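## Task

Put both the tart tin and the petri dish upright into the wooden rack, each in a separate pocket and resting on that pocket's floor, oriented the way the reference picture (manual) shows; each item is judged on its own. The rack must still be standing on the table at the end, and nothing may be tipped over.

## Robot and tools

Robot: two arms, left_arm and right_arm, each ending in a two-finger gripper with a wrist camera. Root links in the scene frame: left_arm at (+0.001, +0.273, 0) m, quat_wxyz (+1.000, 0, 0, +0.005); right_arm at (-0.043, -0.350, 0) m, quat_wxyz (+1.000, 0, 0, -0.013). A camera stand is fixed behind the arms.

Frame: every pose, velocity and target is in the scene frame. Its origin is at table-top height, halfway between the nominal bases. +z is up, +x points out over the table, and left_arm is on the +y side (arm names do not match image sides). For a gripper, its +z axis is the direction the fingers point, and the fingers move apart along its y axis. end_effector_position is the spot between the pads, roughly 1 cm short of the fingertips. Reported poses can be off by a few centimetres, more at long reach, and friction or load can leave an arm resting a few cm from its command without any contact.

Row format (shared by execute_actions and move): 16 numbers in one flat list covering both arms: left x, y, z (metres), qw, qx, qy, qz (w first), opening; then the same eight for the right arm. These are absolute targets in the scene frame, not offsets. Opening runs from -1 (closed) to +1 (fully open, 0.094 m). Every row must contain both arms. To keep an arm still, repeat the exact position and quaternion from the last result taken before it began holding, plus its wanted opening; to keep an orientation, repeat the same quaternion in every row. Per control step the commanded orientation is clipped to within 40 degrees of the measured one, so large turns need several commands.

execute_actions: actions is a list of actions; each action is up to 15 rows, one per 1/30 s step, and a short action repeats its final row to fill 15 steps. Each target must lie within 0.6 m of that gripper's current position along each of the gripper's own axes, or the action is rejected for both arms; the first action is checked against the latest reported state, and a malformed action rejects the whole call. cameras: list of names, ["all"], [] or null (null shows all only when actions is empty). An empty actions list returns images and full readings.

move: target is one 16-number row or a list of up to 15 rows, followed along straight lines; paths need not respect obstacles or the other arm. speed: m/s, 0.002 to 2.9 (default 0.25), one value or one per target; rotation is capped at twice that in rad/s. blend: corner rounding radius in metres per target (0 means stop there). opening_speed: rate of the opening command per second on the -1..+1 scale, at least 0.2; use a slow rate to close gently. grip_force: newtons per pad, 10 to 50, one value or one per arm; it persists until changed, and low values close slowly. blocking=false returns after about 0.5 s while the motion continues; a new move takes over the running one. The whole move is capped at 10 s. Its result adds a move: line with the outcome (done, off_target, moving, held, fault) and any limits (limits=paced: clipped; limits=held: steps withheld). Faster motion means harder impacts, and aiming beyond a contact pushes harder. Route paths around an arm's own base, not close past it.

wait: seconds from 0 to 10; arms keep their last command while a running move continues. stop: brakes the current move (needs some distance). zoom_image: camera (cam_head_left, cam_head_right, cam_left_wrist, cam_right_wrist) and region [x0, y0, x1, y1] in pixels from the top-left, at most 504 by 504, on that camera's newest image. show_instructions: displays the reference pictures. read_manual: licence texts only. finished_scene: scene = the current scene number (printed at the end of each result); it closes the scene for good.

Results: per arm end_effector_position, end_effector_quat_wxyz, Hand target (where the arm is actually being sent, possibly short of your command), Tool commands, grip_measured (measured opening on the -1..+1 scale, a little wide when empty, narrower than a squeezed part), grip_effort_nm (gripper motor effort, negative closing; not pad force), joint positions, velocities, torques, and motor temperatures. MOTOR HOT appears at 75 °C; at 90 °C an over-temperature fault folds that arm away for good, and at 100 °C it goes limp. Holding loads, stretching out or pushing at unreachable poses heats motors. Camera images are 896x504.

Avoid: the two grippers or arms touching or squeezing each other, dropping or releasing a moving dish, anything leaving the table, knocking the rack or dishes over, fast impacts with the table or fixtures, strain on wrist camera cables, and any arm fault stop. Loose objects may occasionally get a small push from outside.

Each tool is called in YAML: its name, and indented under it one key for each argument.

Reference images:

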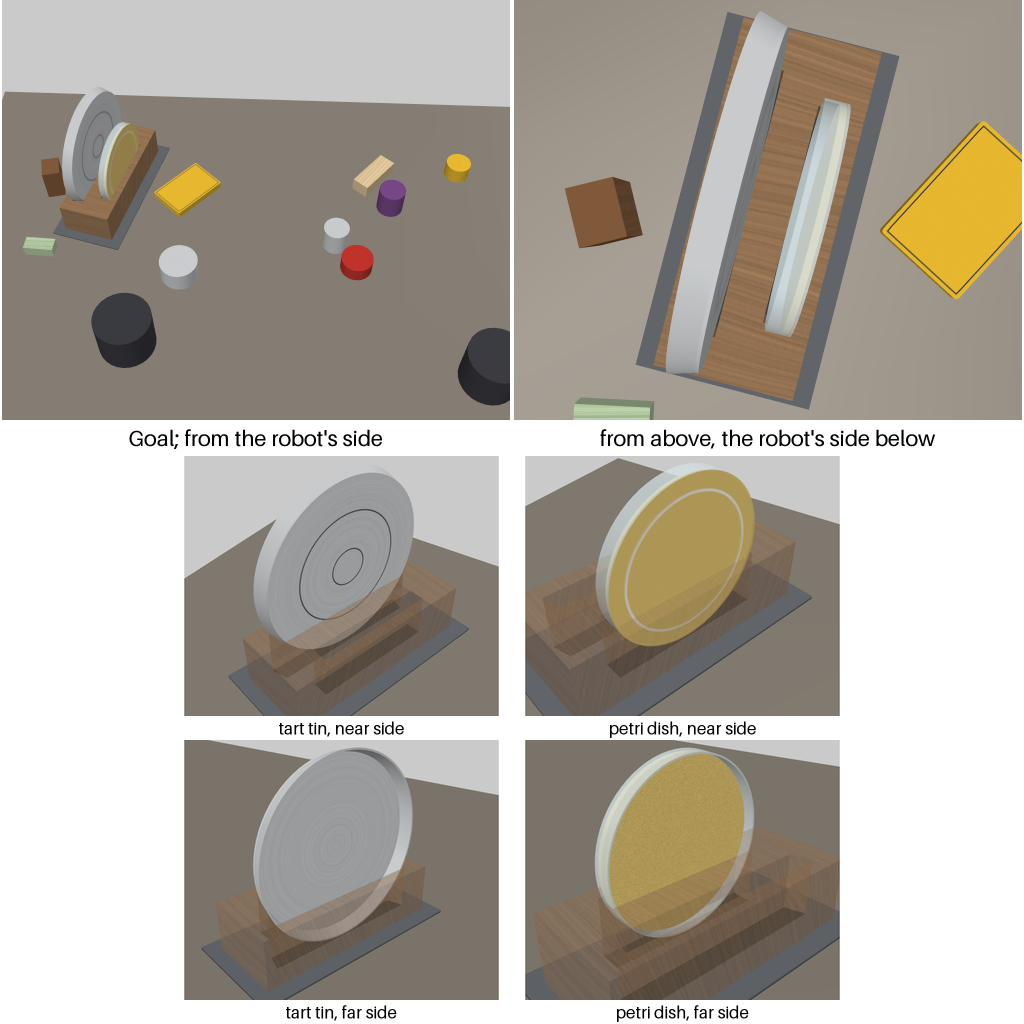

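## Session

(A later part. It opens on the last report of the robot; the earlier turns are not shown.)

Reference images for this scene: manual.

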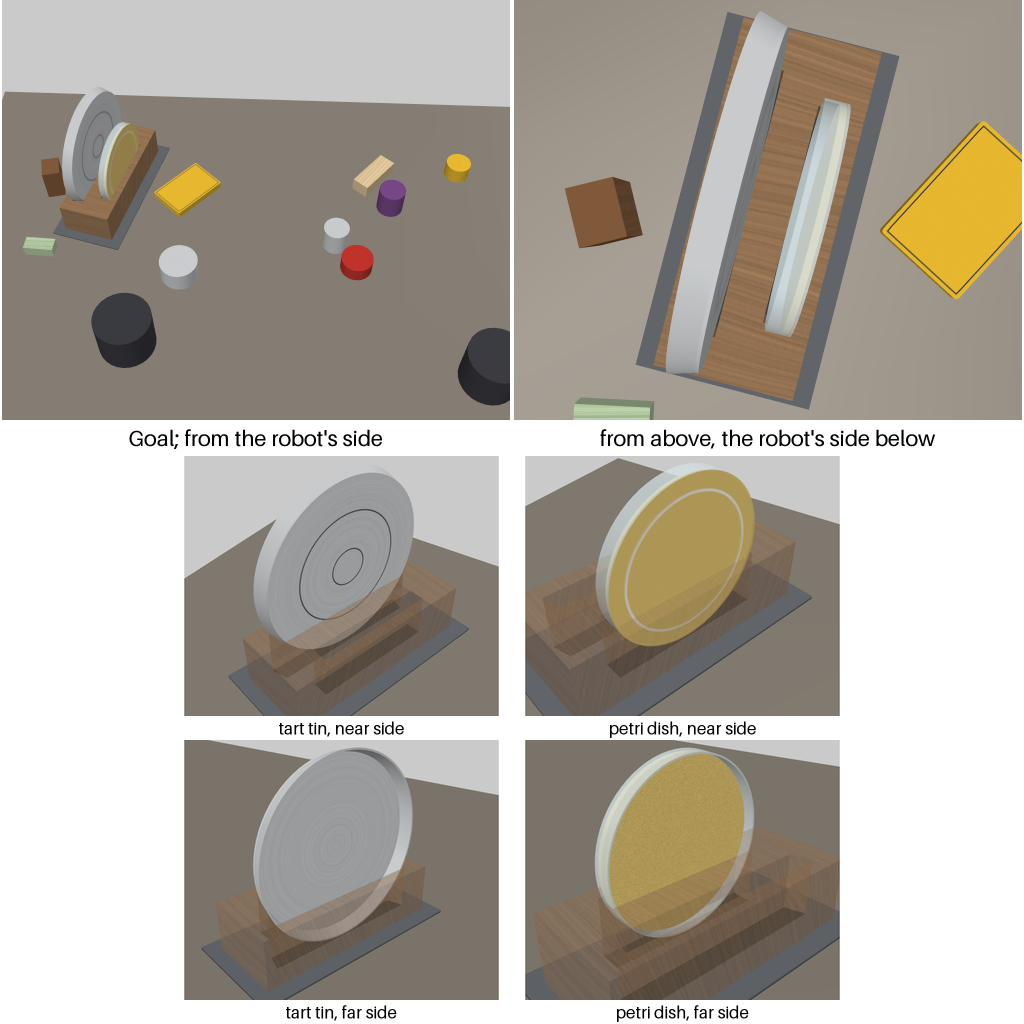

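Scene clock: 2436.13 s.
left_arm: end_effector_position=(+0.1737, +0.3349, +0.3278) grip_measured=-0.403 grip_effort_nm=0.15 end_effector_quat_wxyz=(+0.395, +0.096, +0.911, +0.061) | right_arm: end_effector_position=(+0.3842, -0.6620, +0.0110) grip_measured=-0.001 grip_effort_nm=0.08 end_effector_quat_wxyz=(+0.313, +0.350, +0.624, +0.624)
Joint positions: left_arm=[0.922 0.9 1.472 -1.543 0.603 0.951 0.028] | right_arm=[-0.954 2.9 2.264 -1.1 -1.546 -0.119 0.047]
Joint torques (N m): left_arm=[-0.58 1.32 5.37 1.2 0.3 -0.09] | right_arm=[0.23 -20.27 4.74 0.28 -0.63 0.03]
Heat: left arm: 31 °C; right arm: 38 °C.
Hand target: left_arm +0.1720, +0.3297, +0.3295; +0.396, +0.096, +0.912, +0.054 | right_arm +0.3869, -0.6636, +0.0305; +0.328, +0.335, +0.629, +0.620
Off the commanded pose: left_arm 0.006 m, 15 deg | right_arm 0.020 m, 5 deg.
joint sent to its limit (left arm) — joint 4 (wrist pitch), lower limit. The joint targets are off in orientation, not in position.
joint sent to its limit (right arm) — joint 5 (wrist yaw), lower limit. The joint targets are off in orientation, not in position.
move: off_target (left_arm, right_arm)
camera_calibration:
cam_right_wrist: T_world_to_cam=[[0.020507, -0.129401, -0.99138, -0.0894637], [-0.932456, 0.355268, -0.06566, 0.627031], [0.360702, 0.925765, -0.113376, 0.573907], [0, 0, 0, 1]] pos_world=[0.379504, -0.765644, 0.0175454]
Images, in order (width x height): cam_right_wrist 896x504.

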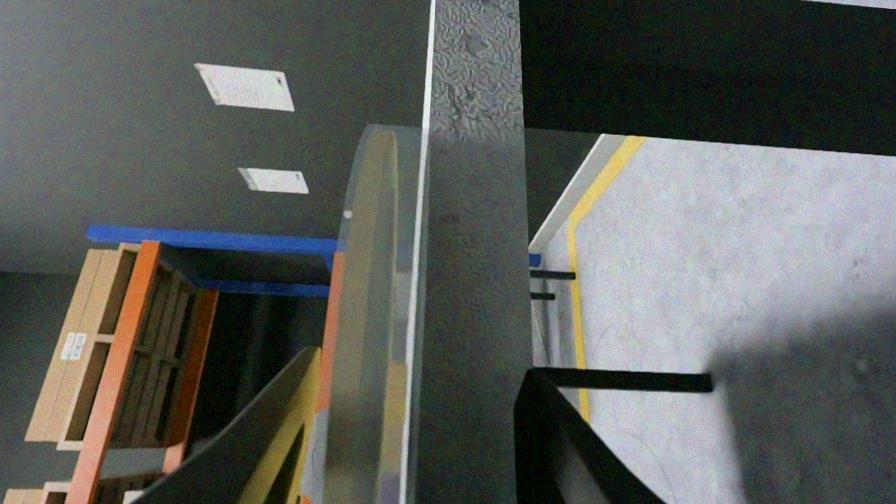

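move:
  target: [0.171,0.33,0.33,0.3780,0.1437,0.9126,-0.0596,-0.40,0.387,-0.6645,0.042,0.3536,0.3536,0.6124,0.6124,0.0]
  speed: 0.05
  cameras: ["cam_right_wrist","cam_head_right"]

Scene clock: 2445.57 s.
left_arm: end_effector_position=(+0.1737, +0.3349, +0.3278) grip_measured=-0.403 grip_effort_nm=0.15 end_effector_quat_wxyz=(+0.395, +0.096, +0.911, +0.061) | right_arm: end_effector_position=(+0.3848, -0.6629, +0.0217) grip_measured=-0.001 grip_effort_nm=0.08 end_effector_quat_wxyz=(+0.313, +0.350, +0.624, +0.624)
Joint positions: left_arm=[0.922 0.9 1.472 -1.543 0.603 0.951 0.028] | right_arm=[-0.954 2.872 2.253 -1.1 -1.546 -0.102 0.047]
Joint torques (N m): left_arm=[-0.58 1.32 5.35 1.2 0.31 -0.1] | right_arm=[0.16 -20.34 4.72 0.32 -0.64 0]
Heat: left arm: 31 °C; right arm: 39 °C.
Hand target: left_arm +0.1720, +0.3297, +0.3295; +0.396, +0.096, +0.912, +0.054 | right_arm +0.3870, -0.6647, +0.0416; +0.329, +0.335, +0.629, +0.619
Off the commanded pose: left_arm 0.006 m, 15 deg | right_arm 0.020 m, 5 deg.
joint sent to its limit (left arm) — joint 4 (wrist pitch), lower limit. The joint targets are off in orientation, not in position.
joint sent to its limit (right arm) — joint 5 (wrist yaw), lower limit. The joint targets are off in orientation, not in position.
move: off_target (left_arm, right_arm)
camera_calibration:
cam_right_wrist: T_world_to_cam=[[0.0199238, -0.128869, -0.991461, -0.0784509], [-0.932353, 0.355665, -0.0649647, 0.628759], [0.361, 0.925687, -0.113065, 0.575581], [0, 0, 0, 1]] pos_world=[0.380004, -0.766544, 0.0281441]
Images, in order (width x height): cam_head_right 896x504, cam_right_wrist 896x504.

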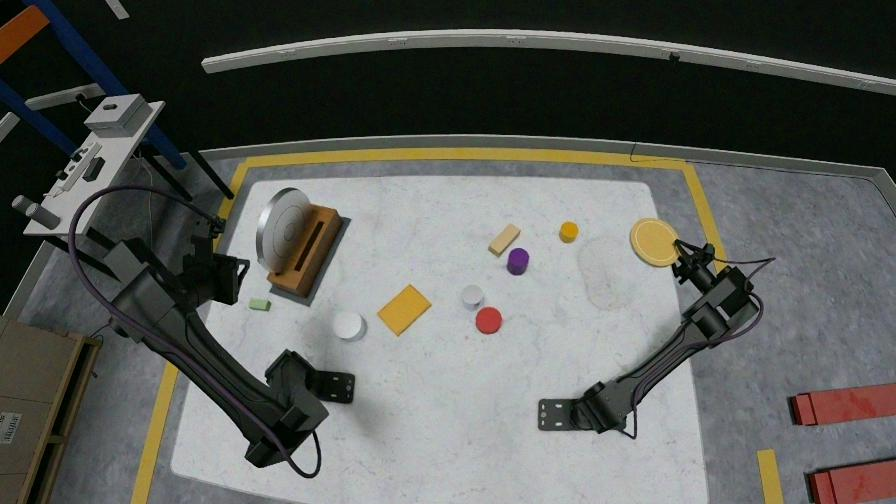

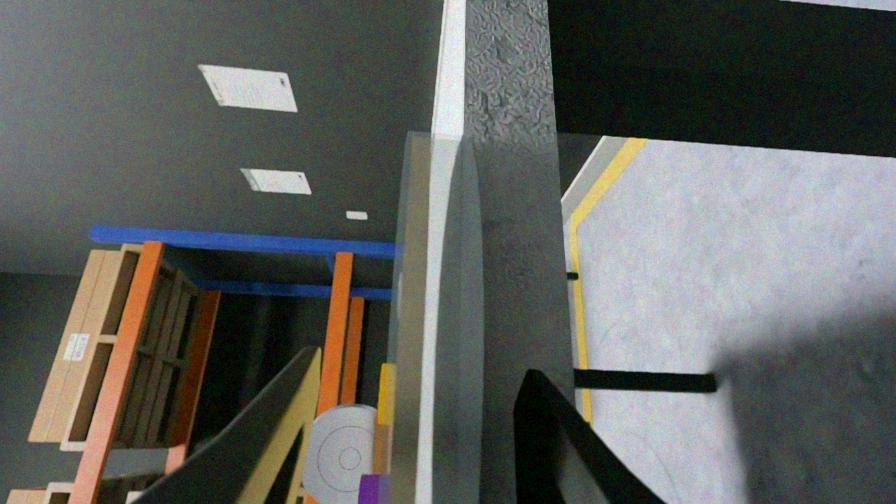

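move:
  target: [0.171,0.33,0.33,0.3780,0.1437,0.9126,-0.0596,-0.40,0.387,-0.6645,0.041,0.3536,0.3536,0.6124,0.6124,-0.84]
  speed: 0.05
  opening_speed: 0.5
  cameras: ["cam_right_wrist"]

Scene clock: 2461.47 s.
left_arm: end_effector_position=(+0.1737, +0.3349, +0.3278) grip_measured=-0.403 grip_effort_nm=0.15 end_effector_quat_wxyz=(+0.395, +0.096, +0.911, +0.061) | right_arm: end_effector_position=(+0.3856, -0.6640, +0.0278) grip_measured=-0.671 grip_effort_nm=-1.02 end_effector_quat_wxyz=(+0.320, +0.345, +0.622, +0.625)
Joint positions: left_arm=[0.922 0.9 1.472 -1.543 0.603 0.951 0.028] | right_arm=[-0.954 2.864 2.253 -1.095 -1.558 -0.102 0.015]
Joint torques (N m): left_arm=[-0.58 1.32 5.37 1.2 0.31 -0.1] | right_arm=[0.12 -19.32 4.89 0.27 -0.53 -0.01]
Motor temperatures (°C): left_arm=[24 28 31 30 27 24 24] | right_arm=[24 42 30 26 26 25 28]
Heat: left arm: 31 °C; right arm: 42 °C.
Hand target: left_arm +0.1720, +0.3297, +0.3295; +0.396, +0.096, +0.912, +0.054 | right_arm +0.3869, -0.6647, +0.0407; +0.329, +0.335, +0.629, +0.619
Off the commanded pose: left_arm 0.006 m, 15 deg | right_arm 0.013 m, 4 deg.
joint read past its limit (right arm) — joint 5 (wrist yaw), lower limit.
joint sent to its limit (left arm) — joint 4 (wrist pitch), lower limit. The joint targets are off in orientation, not in position.
joint sent to its limit (right arm) — joint 5 (wrist yaw), lower limit. The joint targets are off in orientation, not in position.
move: off_target (left_arm, right_arm)
camera_calibration:
cam_right_wrist: T_world_to_cam=[[0.0368221, -0.132965, -0.990437, -0.0818169], [-0.930451, 0.357003, -0.0825192, 0.630914], [0.364561, 0.924592, -0.110572, 0.574775], [0, 0, 0, 1]] pos_world=[0.380507, -0.767549, 0.0345819]
Images, in order (width x height): cam_right_wrist 896x504.

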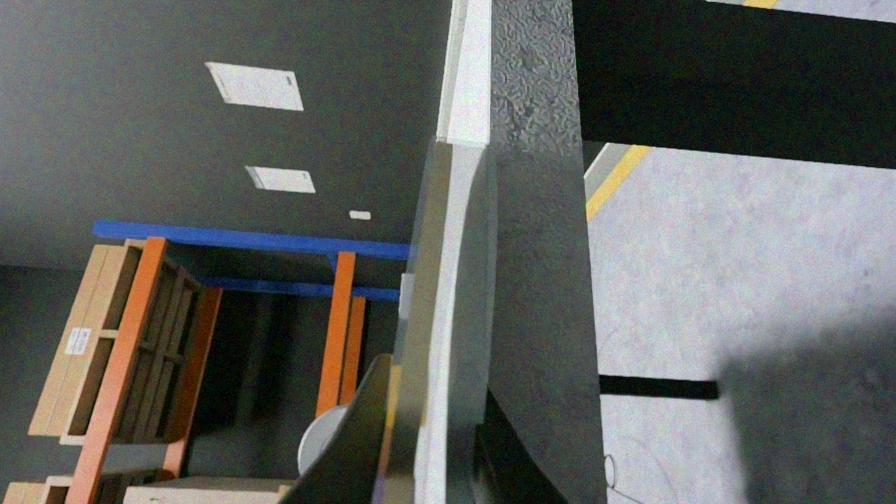

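move:
  target:
    - [0.171,0.33,0.33,0.3780,0.1437,0.9126,-0.0596,-0.40,0.387,-0.6645,0.15,0.3536,0.3536,0.6124,0.6124,-0.84]
    - [0.171,0.33,0.33,0.3780,0.1437,0.9126,-0.0596,-0.40,0.33,-0.50,0.25,0.3687,0.0668,0.7631,0.5266,-0.84]
  speed: [0.1,0.25]
  blend: [0.02,0]
  cameras: ["cam_right_wrist","cam_head_right"]

Scene clock: 2553.57 s.
left_arm: end_effector_position=(+0.1737, +0.3349, +0.3278) grip_measured=-0.403 grip_effort_nm=0.15 end_effector_quat_wxyz=(+0.395, +0.096, +0.911, +0.061) | right_arm: end_effector_position=(+0.3318, -0.5040, +0.2272) grip_measured=-0.696 grip_effort_nm=-1.02 end_effector_quat_wxyz=(+0.370, +0.109, +0.773, +0.503)
Joint positions: left_arm=[0.922 0.9 1.472 -1.543 0.603 0.951 0.028] | right_arm=[-0.814 2.062 1.753 -1.55 -1.34 -0.79 0.014]
Joint torques (N m): left_arm=[-0.58 1.32 5.37 1.2 0.3 -0.1] | right_arm=[0.17 -14.93 6.98 -0.4 -0.82 -0.14]
Motor temperatures (°C): left_arm=[24 28 31 29 27 24 24] | right_arm=[24 49 30 25 26 25 30]
Heat: left arm: 31 °C; right arm: 49 °C.
Hand target: left_arm +0.1720, +0.3297, +0.3295; +0.396, +0.096, +0.912, +0.054 | right_arm +0.3302, -0.4994, +0.2493; +0.391, +0.095, +0.767, +0.500
Off the commanded pose: left_arm 0.006 m, 15 deg | right_arm 0.023 m, 6 deg.
joint sent to its limit (left arm) — joint 4 (wrist pitch), lower limit. The joint targets are off in orientation, not in position.
joint sent to its limit (right arm) — joint 4 (wrist pitch), lower limit. The joint targets are off in orientation, not in position.
move: off_target (left_arm, right_arm)
camera_calibration:
cam_right_wrist: T_world_to_cam=[[0.295167, -0.573326, -0.764313, -0.220131], [-0.936433, -0.0148052, -0.350533, 0.415731], [0.189654, 0.819194, -0.541251, 0.571328], [0, 0, 0, 1]] pos_world=[0.345925, -0.58808, 0.286711]
Images, in order (width x height): cam_head_right 896x504, cam_right_wrist 896x504.

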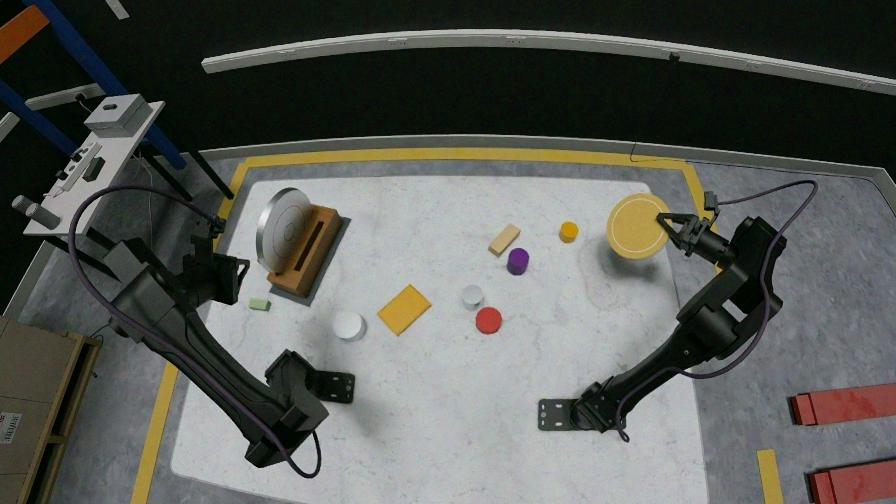

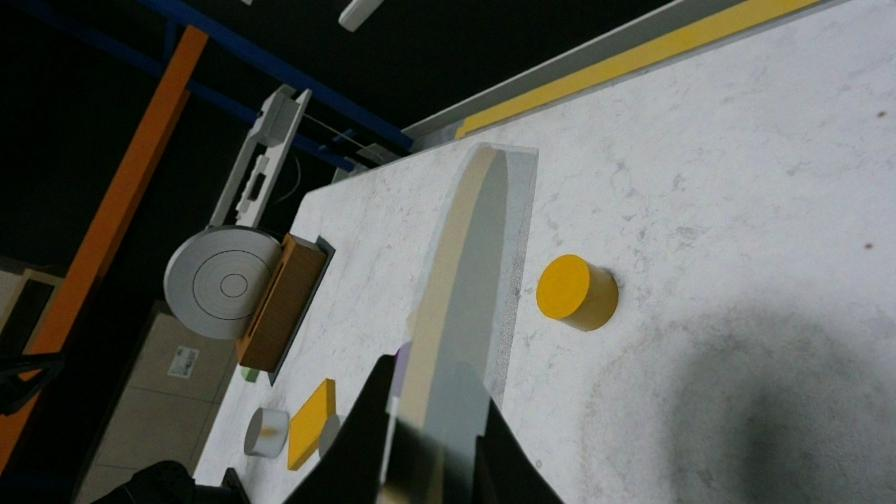

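move:
  target:
    - [0.24,0.17,0.33,0.4343,0.5648,0.5175,-0.4739,0.0,0.30,-0.28,0.30,0.3876,-0.3136,0.7569,0.4229,-0.84]
    - [0.334,-0.02,0.290,0.4343,0.5648,0.5175,-0.4739,0.0,0.293,-0.217,0.30,0.3686,-0.5851,0.6385,0.3378,-0.84]
  speed: [0.25,0.25]
  blend: [0.03,0]
  cameras: ["cam_right_wrist","cam_head_right","cam_left_wrist","cam_head_left"]

Scene clock: 2589.07 s.
left_arm: end_effector_position=(+0.3435, -0.0197, +0.2720) grip_measured=-0.003 grip_effort_nm=0.15 end_effector_quat_wxyz=(+0.419, +0.556, +0.535, -0.479) | right_arm: end_effector_position=(+0.2916, -0.2210, +0.2935) grip_measured=-0.696 grip_effort_nm=-1.02 end_effector_quat_wxyz=(+0.371, -0.578, +0.653, +0.319)
Joint positions: left_arm=[-0.326 1.767 1.425 -0.363 1.274 0.636 0.047] | right_arm=[-0.05 1.755 1.834 -1.554 -1.02 -1.471 0.014]
Joint torques (N m): left_arm=[-0.61 -11.82 5.53 1.56 0.4 -0.05] | right_arm=[0.46 -7.28 8.35 0.33 -0.78 -0.15]
Motor temperatures (°C): left_arm=[24 28 31 29 27 25 24] | right_arm=[24 43 31 25 26 25 30]
Heat: left arm: 31 °C; right arm: 43 °C.
Hand target: left_arm +0.3339, -0.0200, +0.2896; +0.434, +0.565, +0.517, -0.474 | right_arm +0.2929, -0.2169, +0.2998; +0.379, -0.578, +0.643, +0.329
Off the commanded pose: left_arm 0.020 m, 3 deg | right_arm 0.008 m, 3 deg.
joint sent to its limit (right arm) — joint 4 (wrist pitch), lower limit. The joint targets still meet the commanded pose.
move: off_target (left_arm, right_arm)
camera_calibration:
cam_left_wrist: T_world_to_cam=[[-0.968839, 0.0404446, 0.244367, 0.261628], [-0.145109, 0.706867, -0.692302, 0.287155], [-0.200735, -0.706189, -0.678972, 0.342478], [0, 0, 0, 1]] pos_world=[0.363892, 0.0282924, 0.367397]
cam_right_wrist: T_world_to_cam=[[0.983577, -0.0683956, 0.167027, -0.357816], [0.00289955, -0.919311, -0.393521, -0.0557311], [0.180465, 0.387543, -0.904015, 0.396688], [0, 0, 0, 1]] pos_world=[0.280513, -0.229441, 0.396446]

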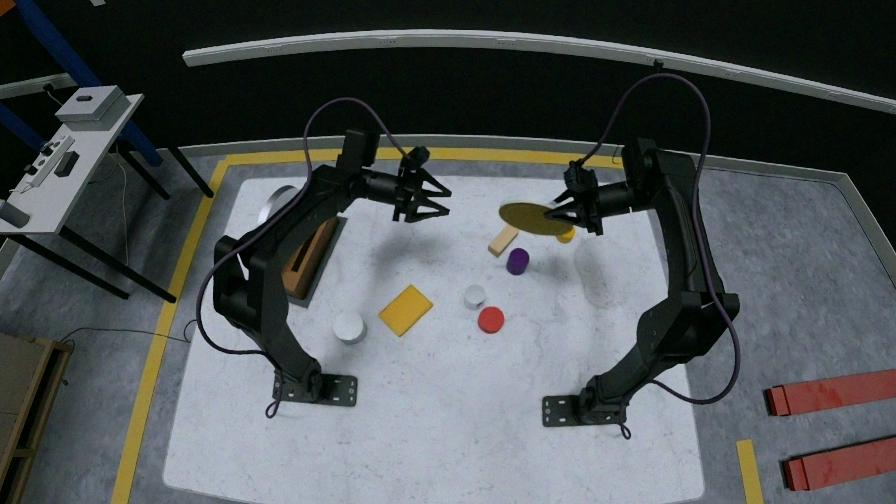

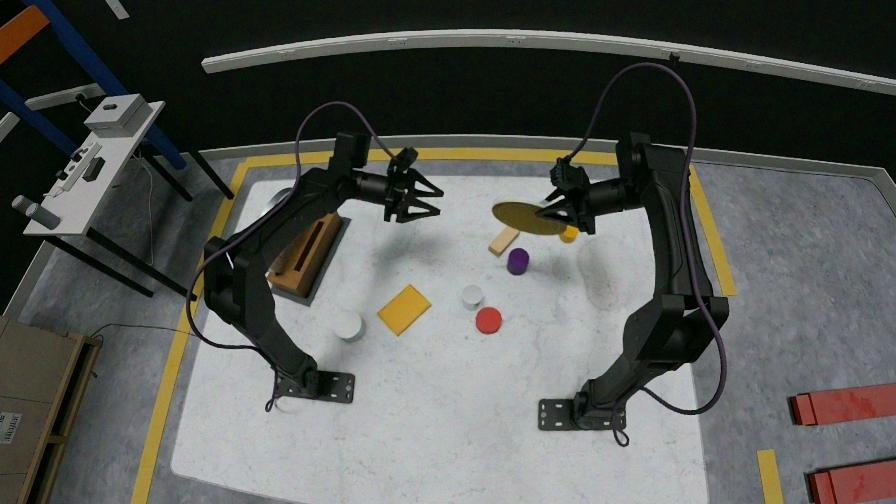

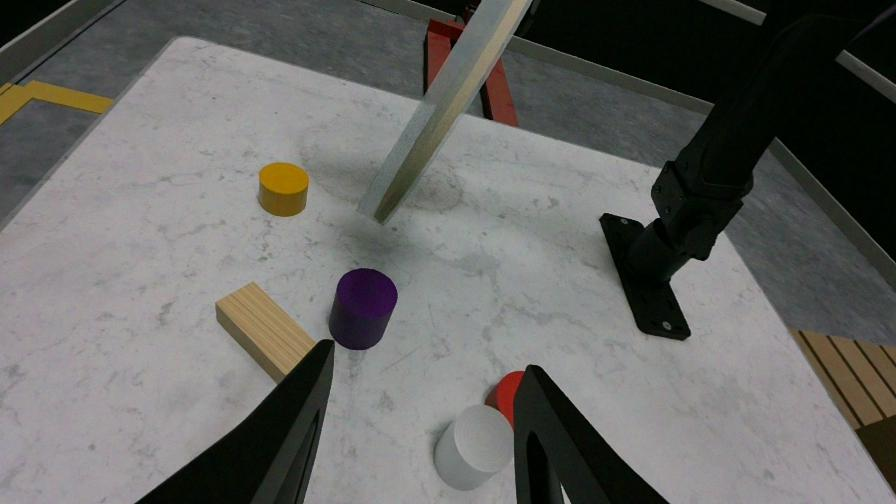

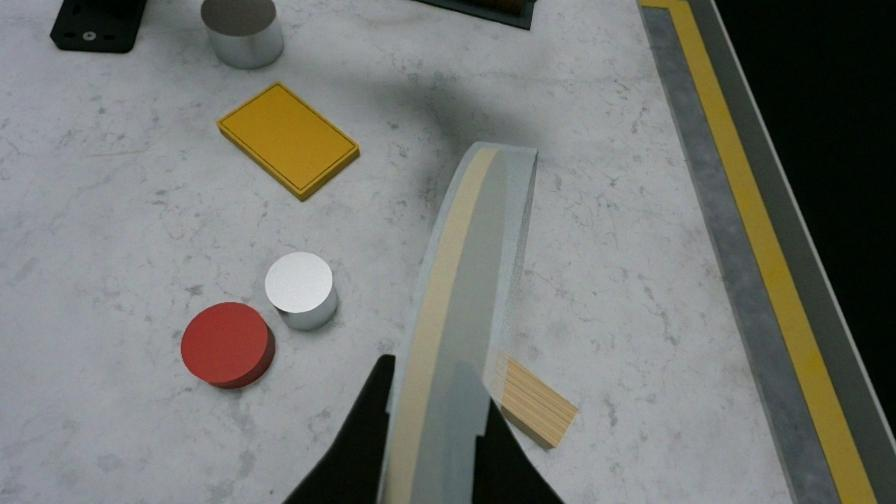

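move:
  target: [0.376,-0.046,0.302,0.4429,0.6773,0.3734,-0.4537,0.0,0.293,-0.217,0.30,0.3686,-0.5851,0.6385,0.3378,-0.84]
  speed: 0.2
  cameras: ["cam_left_wrist","cam_right_wrist"]

Scene clock: 2779.30 s.
left_arm: end_effector_position=(+0.3767, -0.0421, +0.3022) grip_measured=-0.003 grip_effort_nm=0.15 end_effector_quat_wxyz=(+0.447, +0.675, +0.383, -0.444) | right_arm: end_effector_position=(+0.2916, -0.2211, +0.2934) grip_measured=-0.696 grip_effort_nm=-1.02 end_effector_quat_wxyz=(+0.371, -0.578, +0.653, +0.319)
Joint positions: left_arm=[-0.342 2.254 2.349 -1.361 1.354 1.532 0.047] | right_arm=[-0.05 1.755 1.834 -1.554 -1.019 -1.471 0.014]
Joint torques (N m): left_arm=[-0.64 -9.46 7.72 0.7 0.66 0.12] | right_arm=[0.43 -7.31 8.32 0.33 -0.79 -0.15]
Motor temperatures (°C): left_arm=[24 38 31 31 27 24 23] | right_arm=[24 35 33 25 27 25 31]
Heat: left arm: 38 °C; right arm: 35 °C.
Hand target: left_arm +0.3759, -0.0461, +0.3020; +0.447, +0.674, +0.376, -0.452 | right_arm +0.2929, -0.2169, +0.2997; +0.379, -0.579, +0.643, +0.329
Off the commanded pose: left_arm 0.004 m, 2 deg | right_arm 0.008 m, 3 deg.
joint sent to its limit (right arm) — joint 4 (wrist pitch), lower limit. The joint targets still meet the commanded pose.
move: off_target (right_arm)
camera_calibration:
cam_left_wrist: T_world_to_cam=[[-0.957962, 0.279025, -0.0667382, 0.387335], [0.243268, 0.666688, -0.70452, 0.184355], [-0.152085, -0.691139, -0.706539, 0.344457], [0, 0, 0, 1]] pos_world=[0.378591, 0.00708387, 0.399104]
cam_right_wrist: T_world_to_cam=[[0.983537, -0.0681364, 0.167367, -0.35788], [0.00319263, -0.919492, -0.393095, -0.0560238], [0.180676, 0.387158, -0.904137, 0.396589], [0, 0, 0, 1]] pos_world=[0.280513, -0.229441, 0.396445]
Images, in order (width x height): cam_left_wrist 896x504, cam_right_wrist 896x504.

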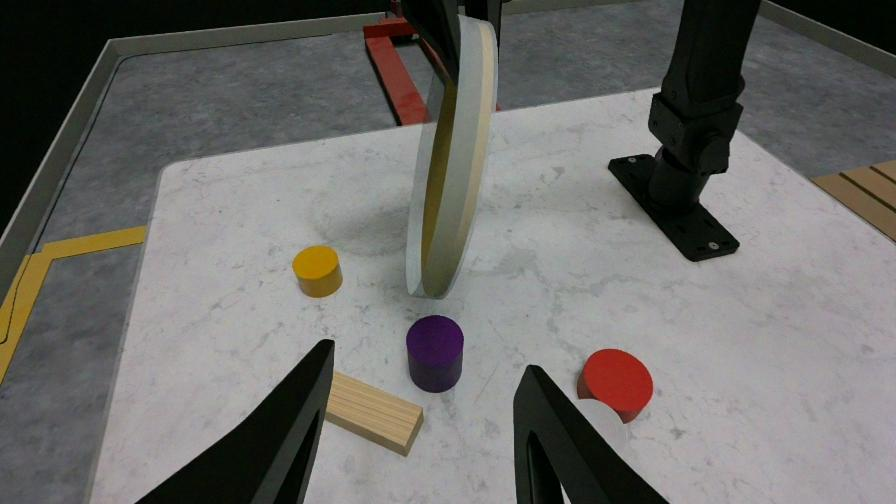

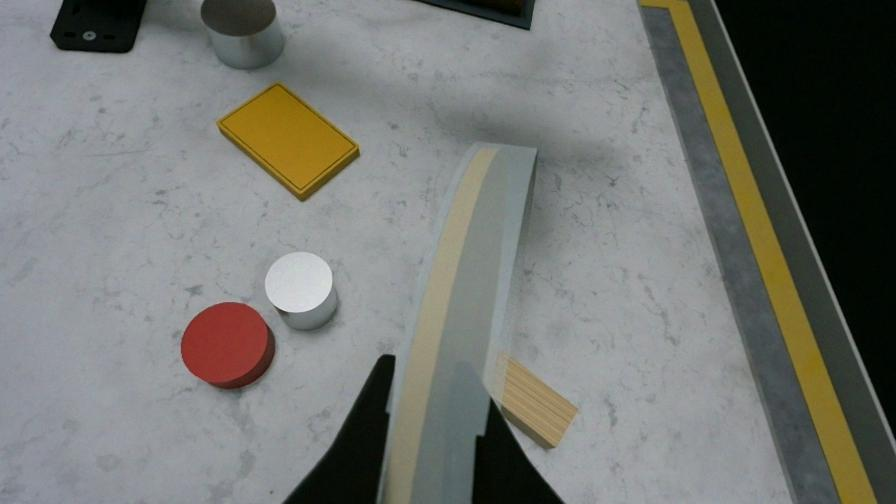

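move:
  target: [0.335,-0.152,0.275,0.4429,0.6773,0.3734,-0.4537,0.0,0.293,-0.217,0.30,0.3686,-0.5851,0.6385,0.3378,-0.84]
  speed: 0.1
  cameras: ["cam_left_wrist","cam_right_wrist"]

Scene clock: 2875.33 s.
left_arm: end_effector_position=(+0.3423, -0.1567, +0.2450) grip_measured=-0.003 grip_effort_nm=0.14 end_effector_quat_wxyz=(+0.421, +0.674, +0.393, -0.462) | right_arm: end_effector_position=(+0.2916, -0.2211, +0.2934) grip_measured=-0.696 grip_effort_nm=-1.02 end_effector_quat_wxyz=(+0.371, -0.578, +0.653, +0.319)
Joint positions: left_arm=[-0.599 2.155 1.874 -0.392 1.213 0.854 0.047] | right_arm=[-0.05 1.755 1.834 -1.554 -1.019 -1.471 0.014]
Joint torques (N m): left_arm=[0.02 -16.34 5.6 1.6 0.39 -0.07] | right_arm=[0.42 -7.3 8.32 0.33 -0.79 -0.17]
Heat: left arm: 36 °C; right arm: 34 °C.
Hand target: left_arm +0.3348, -0.1522, +0.2743; +0.442, +0.678, +0.373, -0.454 | right_arm +0.2929, -0.2169, +0.2998; +0.379, -0.579, +0.643, +0.329
Off the commanded pose: left_arm 0.031 m, 3 deg | right_arm 0.008 m, 3 deg.
joint sent to its limit (right arm) — joint 4 (wrist pitch), lower limit. The joint targets still meet the commanded pose.
move: off_target (left_arm, right_arm)
camera_calibration:
cam_left_wrist: T_world_to_cam=[[-0.952648, 0.303984, -0.00742801, 0.370023], [0.223054, 0.682005, -0.696503, 0.236215], [-0.20666, -0.665179, -0.717516, 0.244955], [0, 0, 0, 1]] pos_world=[0.350435, -0.110642, 0.343032]
cam_right_wrist: T_world_to_cam=[[0.983537, -0.0681364, 0.167367, -0.35788], [0.00319263, -0.919492, -0.393095, -0.0560238], [0.180676, 0.387158, -0.904137, 0.396589], [0, 0, 0, 1]] pos_world=[0.280513, -0.229441, 0.396445]
Images, in order (width x height): cam_left_wrist 896x504, cam_right_wrist 896x504.

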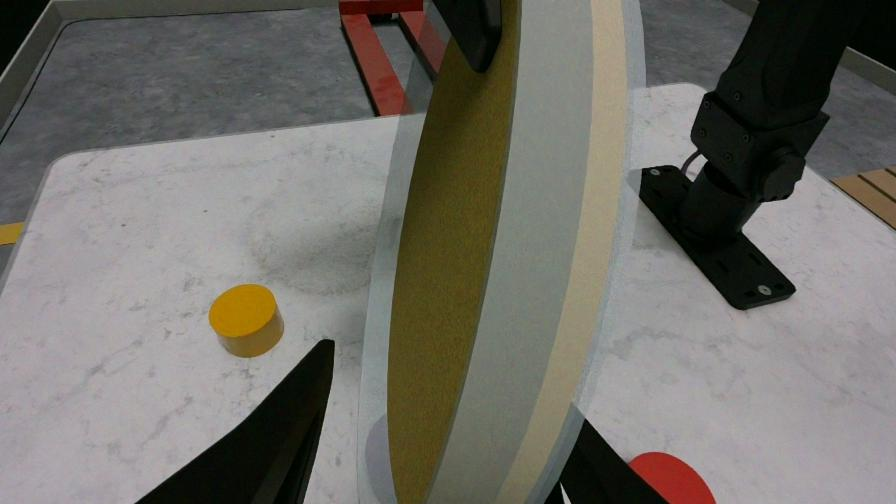

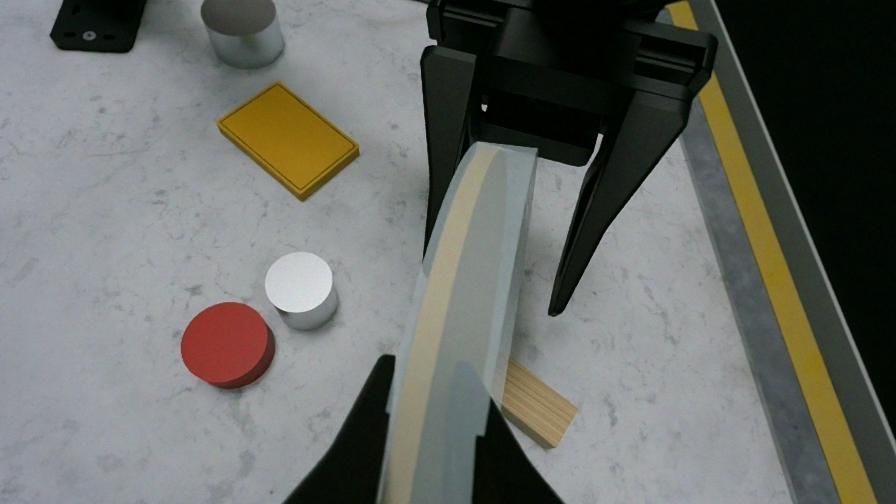

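move:
  target: [0.338,-0.116,0.292,0.4429,0.6773,0.3734,-0.4537,0.0,0.293,-0.217,0.30,0.3686,-0.5851,0.6385,0.3378,-0.84]
  speed: 0.1
  cameras: ["cam_left_wrist","cam_right_wrist"]

Scene clock: 2903.13 s.
left_arm: end_effector_position=(+0.3482, -0.1206, +0.2581) grip_measured=-0.003 grip_effort_nm=0.15 end_effector_quat_wxyz=(+0.421, +0.671, +0.404, -0.456) | right_arm: end_effector_position=(+0.2916, -0.2211, +0.2934) grip_measured=-0.696 grip_effort_nm=-1.02 end_effector_quat_wxyz=(+0.371, -0.578, +0.653, +0.319)
Joint positions: left_arm=[-0.528 2.102 1.874 -0.562 1.244 0.966 0.047] | right_arm=[-0.05 1.755 1.834 -1.554 -1.019 -1.471 0.014]
Joint torques (N m): left_arm=[0.06 -15.05 7.76 1.26 0.69 0.14] | right_arm=[0.47 -7.31 8.32 0.33 -0.79 -0.15]
Heat: left arm: 42 °C; right arm: 34 °C.
Hand target: left_arm +0.3378, -0.1163, +0.2911; +0.443, +0.677, +0.373, -0.454 | right_arm +0.2929, -0.2169, +0.2998; +0.379, -0.579, +0.643, +0.329
Off the commanded pose: left_arm 0.036 m, 4 deg | right_arm 0.008 m, 3 deg.
joint sent to its limit (right arm) — joint 4 (wrist pitch), lower limit. The joint targets still meet the commanded pose.
move: off_target (left_arm, right_arm)
camera_calibration:
cam_left_wrist: T_world_to_cam=[[-0.959114, 0.283019, 0.000730236, 0.362347], [0.204518, 0.694864, -0.689446, 0.225562], [-0.195633, -0.661108, -0.724337, 0.278057], [0, 0, 0, 1]] pos_world=[0.355798, -0.0754603, 0.356656]
cam_right_wrist: T_world_to_cam=[[0.983537, -0.0681364, 0.167367, -0.35788], [0.00319263, -0.919492, -0.393095, -0.0560238], [0.180676, 0.387158, -0.904137, 0.396589], [0, 0, 0, 1]] pos_world=[0.280513, -0.229441, 0.396445]
Images, in order (width x height): cam_left_wrist 896x504, cam_right_wrist 896x504.

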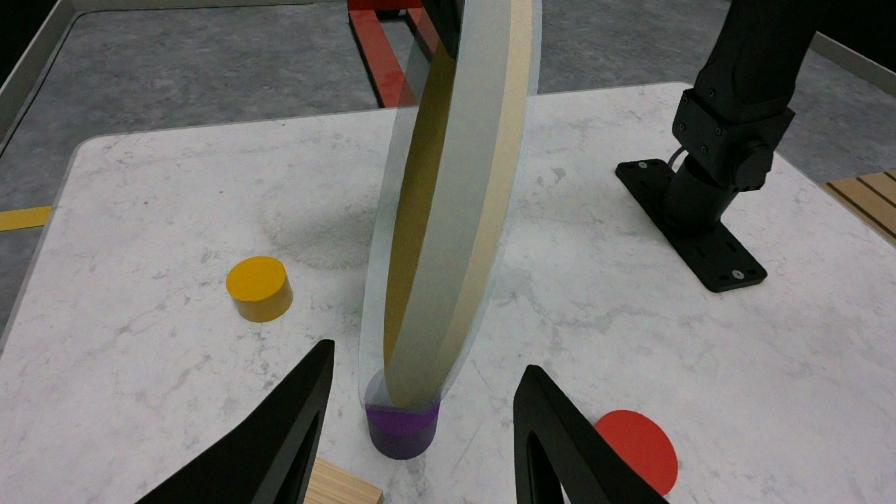

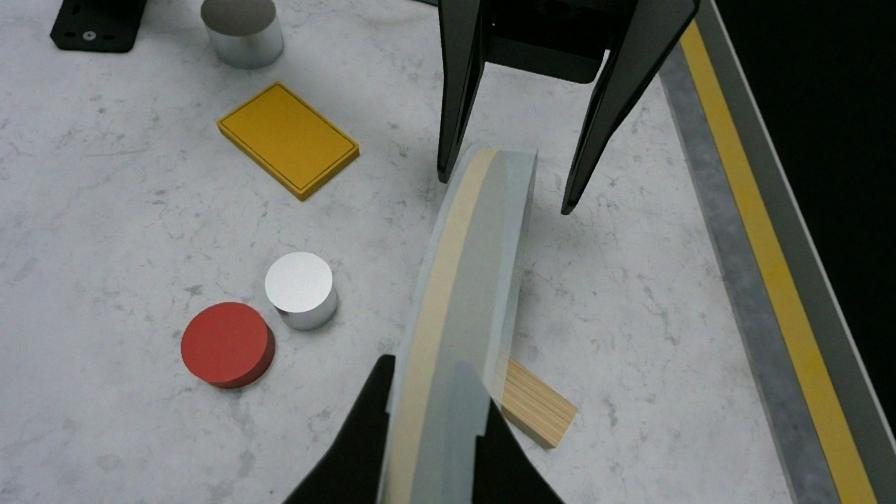

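move:
  target: [0.331,-0.1225,0.310,0.4723,0.6870,0.3624,-0.4168,0.0,0.293,-0.217,0.30,0.3686,-0.5851,0.6385,0.3378,-0.84]
  speed: 0.1
  cameras: ["cam_left_wrist","cam_right_wrist"]

Scene clock: 2959.83 s.
left_arm: end_effector_position=(+0.3406, -0.1255, +0.2868) grip_measured=-0.003 grip_effort_nm=0.14 end_effector_quat_wxyz=(+0.456, +0.685, +0.380, -0.423) | right_arm: end_effector_position=(+0.2916, -0.2211, +0.2934) grip_measured=-0.696 grip_effort_nm=-1.02 end_effector_quat_wxyz=(+0.371, -0.578, +0.653, +0.319)
Joint positions: left_arm=[-0.551 2.031 1.854 -0.491 1.197 0.95 0.047] | right_arm=[-0.05 1.755 1.834 -1.554 -1.019 -1.471 0.014]
Joint torques (N m): left_arm=[-0.32 -14.42 5.6 1.58 0.36 -0.08] | right_arm=[0.46 -7.31 8.32 0.33 -0.79 -0.15]
Heat: left arm: 38 °C; right arm: 34 °C.
Hand target: left_arm +0.3310, -0.1226, +0.3095; +0.472, +0.687, +0.362, -0.417 | right_arm +0.2929, -0.2169, +0.2998; +0.379, -0.579, +0.643, +0.329
Off the commanded pose: left_arm 0.025 m, 3 deg | right_arm 0.008 m, 3 deg.
joint sent to its limit (right arm) — joint 4 (wrist pitch), lower limit. The joint targets still meet the commanded pose.
move: off_target (left_arm, right_arm)
camera_calibration:
cam_left_wrist: T_world_to_cam=[[-0.957989, 0.265252, -0.109082, 0.385349], [0.265729, 0.67778, -0.685567, 0.226215], [-0.107914, -0.685752, -0.719791, 0.259857], [0, 0, 0, 1]] pos_world=[0.33709, -0.0773411, 0.384163]
cam_right_wrist: T_world_to_cam=[[0.983537, -0.0681364, 0.167367, -0.35788], [0.00319263, -0.919492, -0.393095, -0.0560238], [0.180676, 0.387158, -0.904137, 0.396589], [0, 0, 0, 1]] pos_world=[0.280513, -0.229441, 0.396445]
Images, in order (width x height): cam_left_wrist 896x504, cam_right_wrist 896x504.

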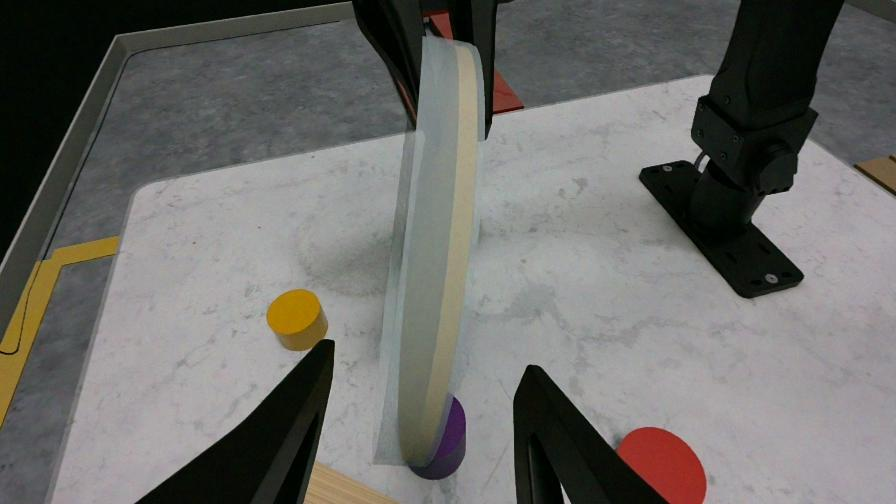

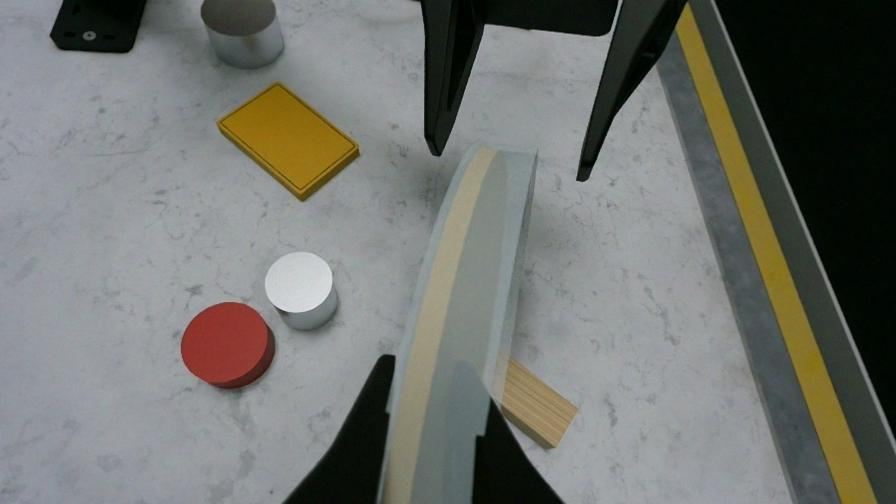

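move:
  target: [0.3285,-0.1285,0.309,0.4723,0.6870,0.3624,-0.4168,0.0,0.293,-0.217,0.30,0.3686,-0.5851,0.6385,0.3378,-0.84]
  speed: 0.05
  cameras: ["cam_left_wrist","cam_right_wrist"]

Scene clock: 2981.57 s.
left_arm: end_effector_position=(+0.3385, -0.1311, +0.2854) grip_measured=-0.003 grip_effort_nm=0.15 end_effector_quat_wxyz=(+0.456, +0.685, +0.380, -0.423) | right_arm: end_effector_position=(+0.2916, -0.2211, +0.2934) grip_measured=-0.696 grip_effort_nm=-1.02 end_effector_quat_wxyz=(+0.371, -0.578, +0.653, +0.319)
Joint positions: left_arm=[-0.564 2.031 1.844 -0.461 1.185 0.927 0.047] | right_arm=[-0.05 1.755 1.834 -1.554 -1.019 -1.471 0.014]
Joint torques (N m): left_arm=[-0.46 -14.48 5.61 1.62 0.35 -0.13] | right_arm=[0.42 -7.28 8.32 0.32 -0.79 -0.16]
Heat: left arm: 42 °C; right arm: 33 °C.
Hand target: left_arm +0.3284, -0.1285, +0.3085; +0.472, +0.687, +0.362, -0.417 | right_arm +0.2929, -0.2169, +0.2998; +0.379, -0.579, +0.643, +0.329
Off the commanded pose: left_arm 0.026 m, 3 deg | right_arm 0.008 m, 3 deg.
joint sent to its limit (right arm) — joint 4 (wrist pitch), lower limit. The joint targets still meet the commanded pose.
move: off_target (left_arm, right_arm)
camera_calibration:
cam_left_wrist: T_world_to_cam=[[-0.958248, 0.264533, -0.108553, 0.384531], [0.264923, 0.678494, -0.685173, 0.229927], [-0.107598, -0.685324, -0.720246, 0.254889], [0, 0, 0, 1]] pos_world=[0.334989, -0.0830431, 0.382865]
cam_right_wrist: T_world_to_cam=[[0.983537, -0.0681364, 0.167367, -0.35788], [0.00319263, -0.919492, -0.393095, -0.0560238], [0.180676, 0.387158, -0.904137, 0.396589], [0, 0, 0, 1]] pos_world=[0.280513, -0.229441, 0.396445]
Images, in order (width x height): cam_left_wrist 896x504, cam_right_wrist 896x504.

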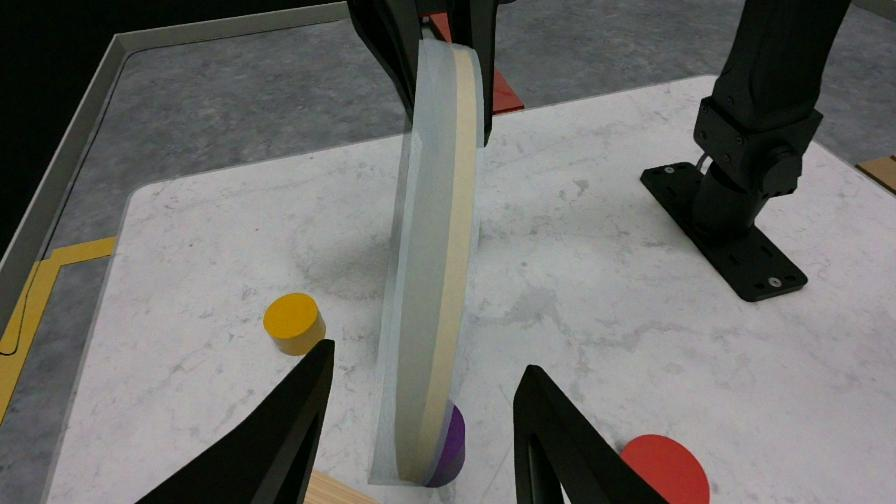

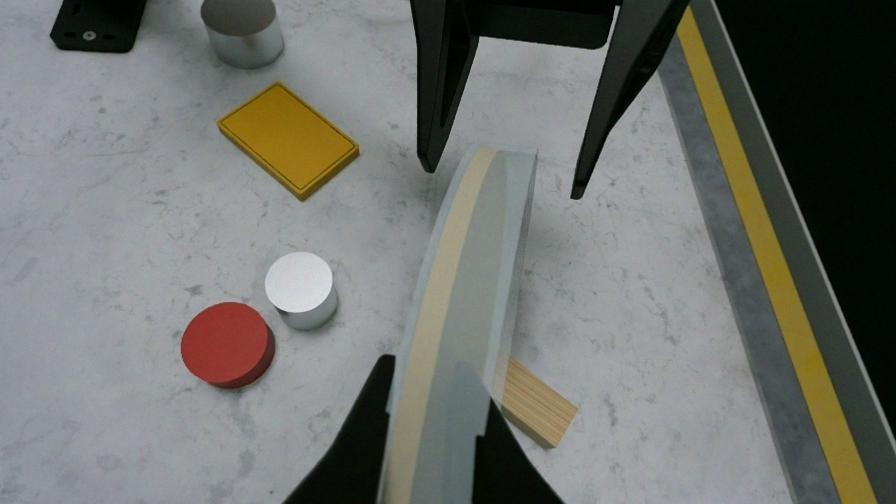

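move:
  target: [0.3285,-0.1285,0.309,0.4723,0.6870,0.3624,-0.4168,-0.86,0.293,-0.217,0.30,0.3686,-0.5851,0.6385,0.3378,-0.84]
  speed: 0.05
  opening_speed: 0.4
  cameras: ["cam_left_wrist","cam_right_wrist"]

Scene clock: 2995.93 s.
left_arm: end_effector_position=(+0.3391, -0.1313, +0.2856) grip_measured=-0.662 grip_effort_nm=-1.03 end_effector_quat_wxyz=(+0.456, +0.684, +0.382, -0.423) | right_arm: end_effector_position=(+0.2912, -0.2211, +0.2932) grip_measured=-0.696 grip_effort_nm=-1.02 end_effector_quat_wxyz=(+0.370, -0.579, +0.653, +0.319)
Joint positions: left_arm=[-0.564 2.031 1.844 -0.458 1.183 0.922 0.016] | right_arm=[-0.05 1.755 1.834 -1.556 -1.018 -1.476 0.014]
Joint torques (N m): left_arm=[-0.47 -14.48 5.63 1.6 0.38 -0.04] | right_arm=[0.42 -7.31 8.32 0.36 -0.81 -0.11]
Motor temperatures (°C): left_arm=[24 43 31 31 27 25 23] | right_arm=[24 33 33 25 27 25 31]
Heat: left arm: 43 °C; right arm: 33 °C.
Hand target: left_arm +0.3285, -0.1286, +0.3085; +0.472, +0.687, +0.362, -0.417 | right_arm +0.2928, -0.2169, +0.2998; +0.379, -0.578, +0.643, +0.329
Off the commanded pose: left_arm 0.026 m, 3 deg | right_arm 0.008 m, 3 deg.
joint sent to its limit (right arm) — joint 4 (wrist pitch), lower limit. The joint targets still meet the commanded pose.
move: off_target (left_arm, right_arm)
camera_calibration:
cam_left_wrist: T_world_to_cam=[[-0.959125, 0.261984, -0.106975, 0.384657], [0.26203, 0.679452, -0.685336, 0.231154], [-0.106862, -0.685354, -0.720327, 0.254743], [0, 0, 0, 1]] pos_world=[0.335588, -0.0832427, 0.383065]
cam_right_wrist: T_world_to_cam=[[0.983461, -0.0654887, 0.168863, -0.357208], [0.0059941, -0.920061, -0.391729, -0.0574642], [0.181018, 0.386262, -0.904452, 0.396299], [0, 0, 0, 1]] pos_world=[0.279907, -0.229339, 0.396242]
Images, in order (width x height): cam_left_wrist 896x504, cam_right_wrist 896x504.

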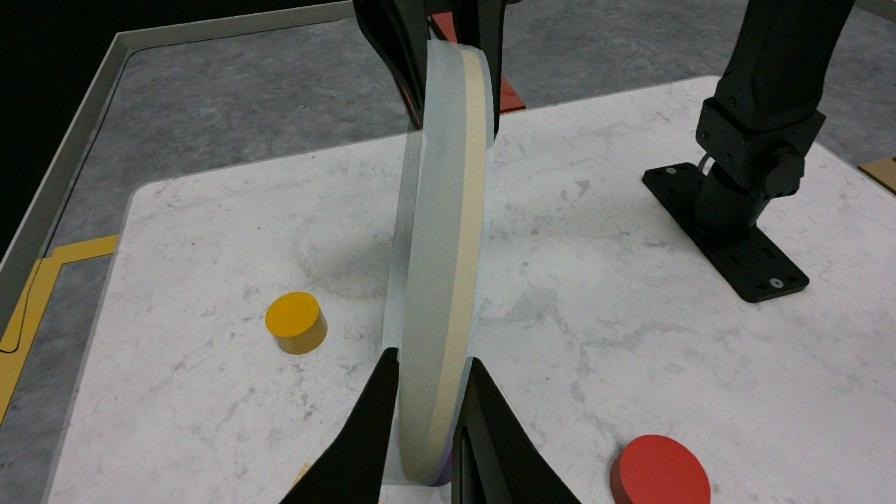

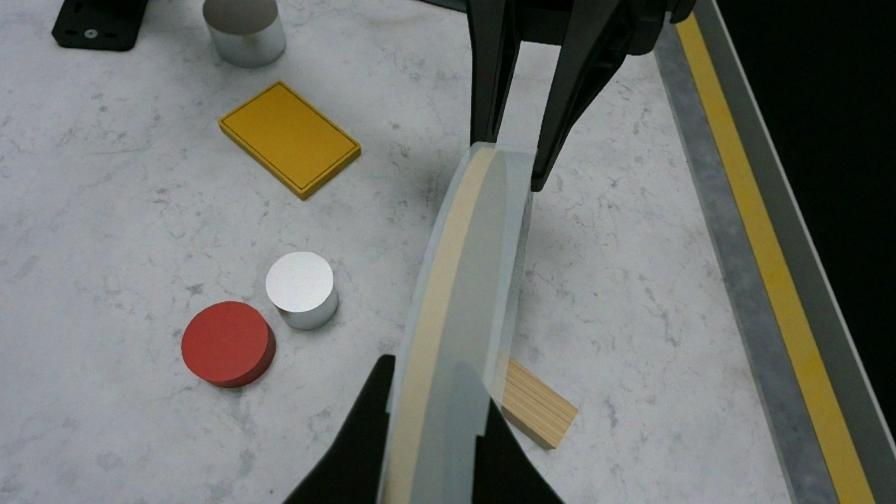

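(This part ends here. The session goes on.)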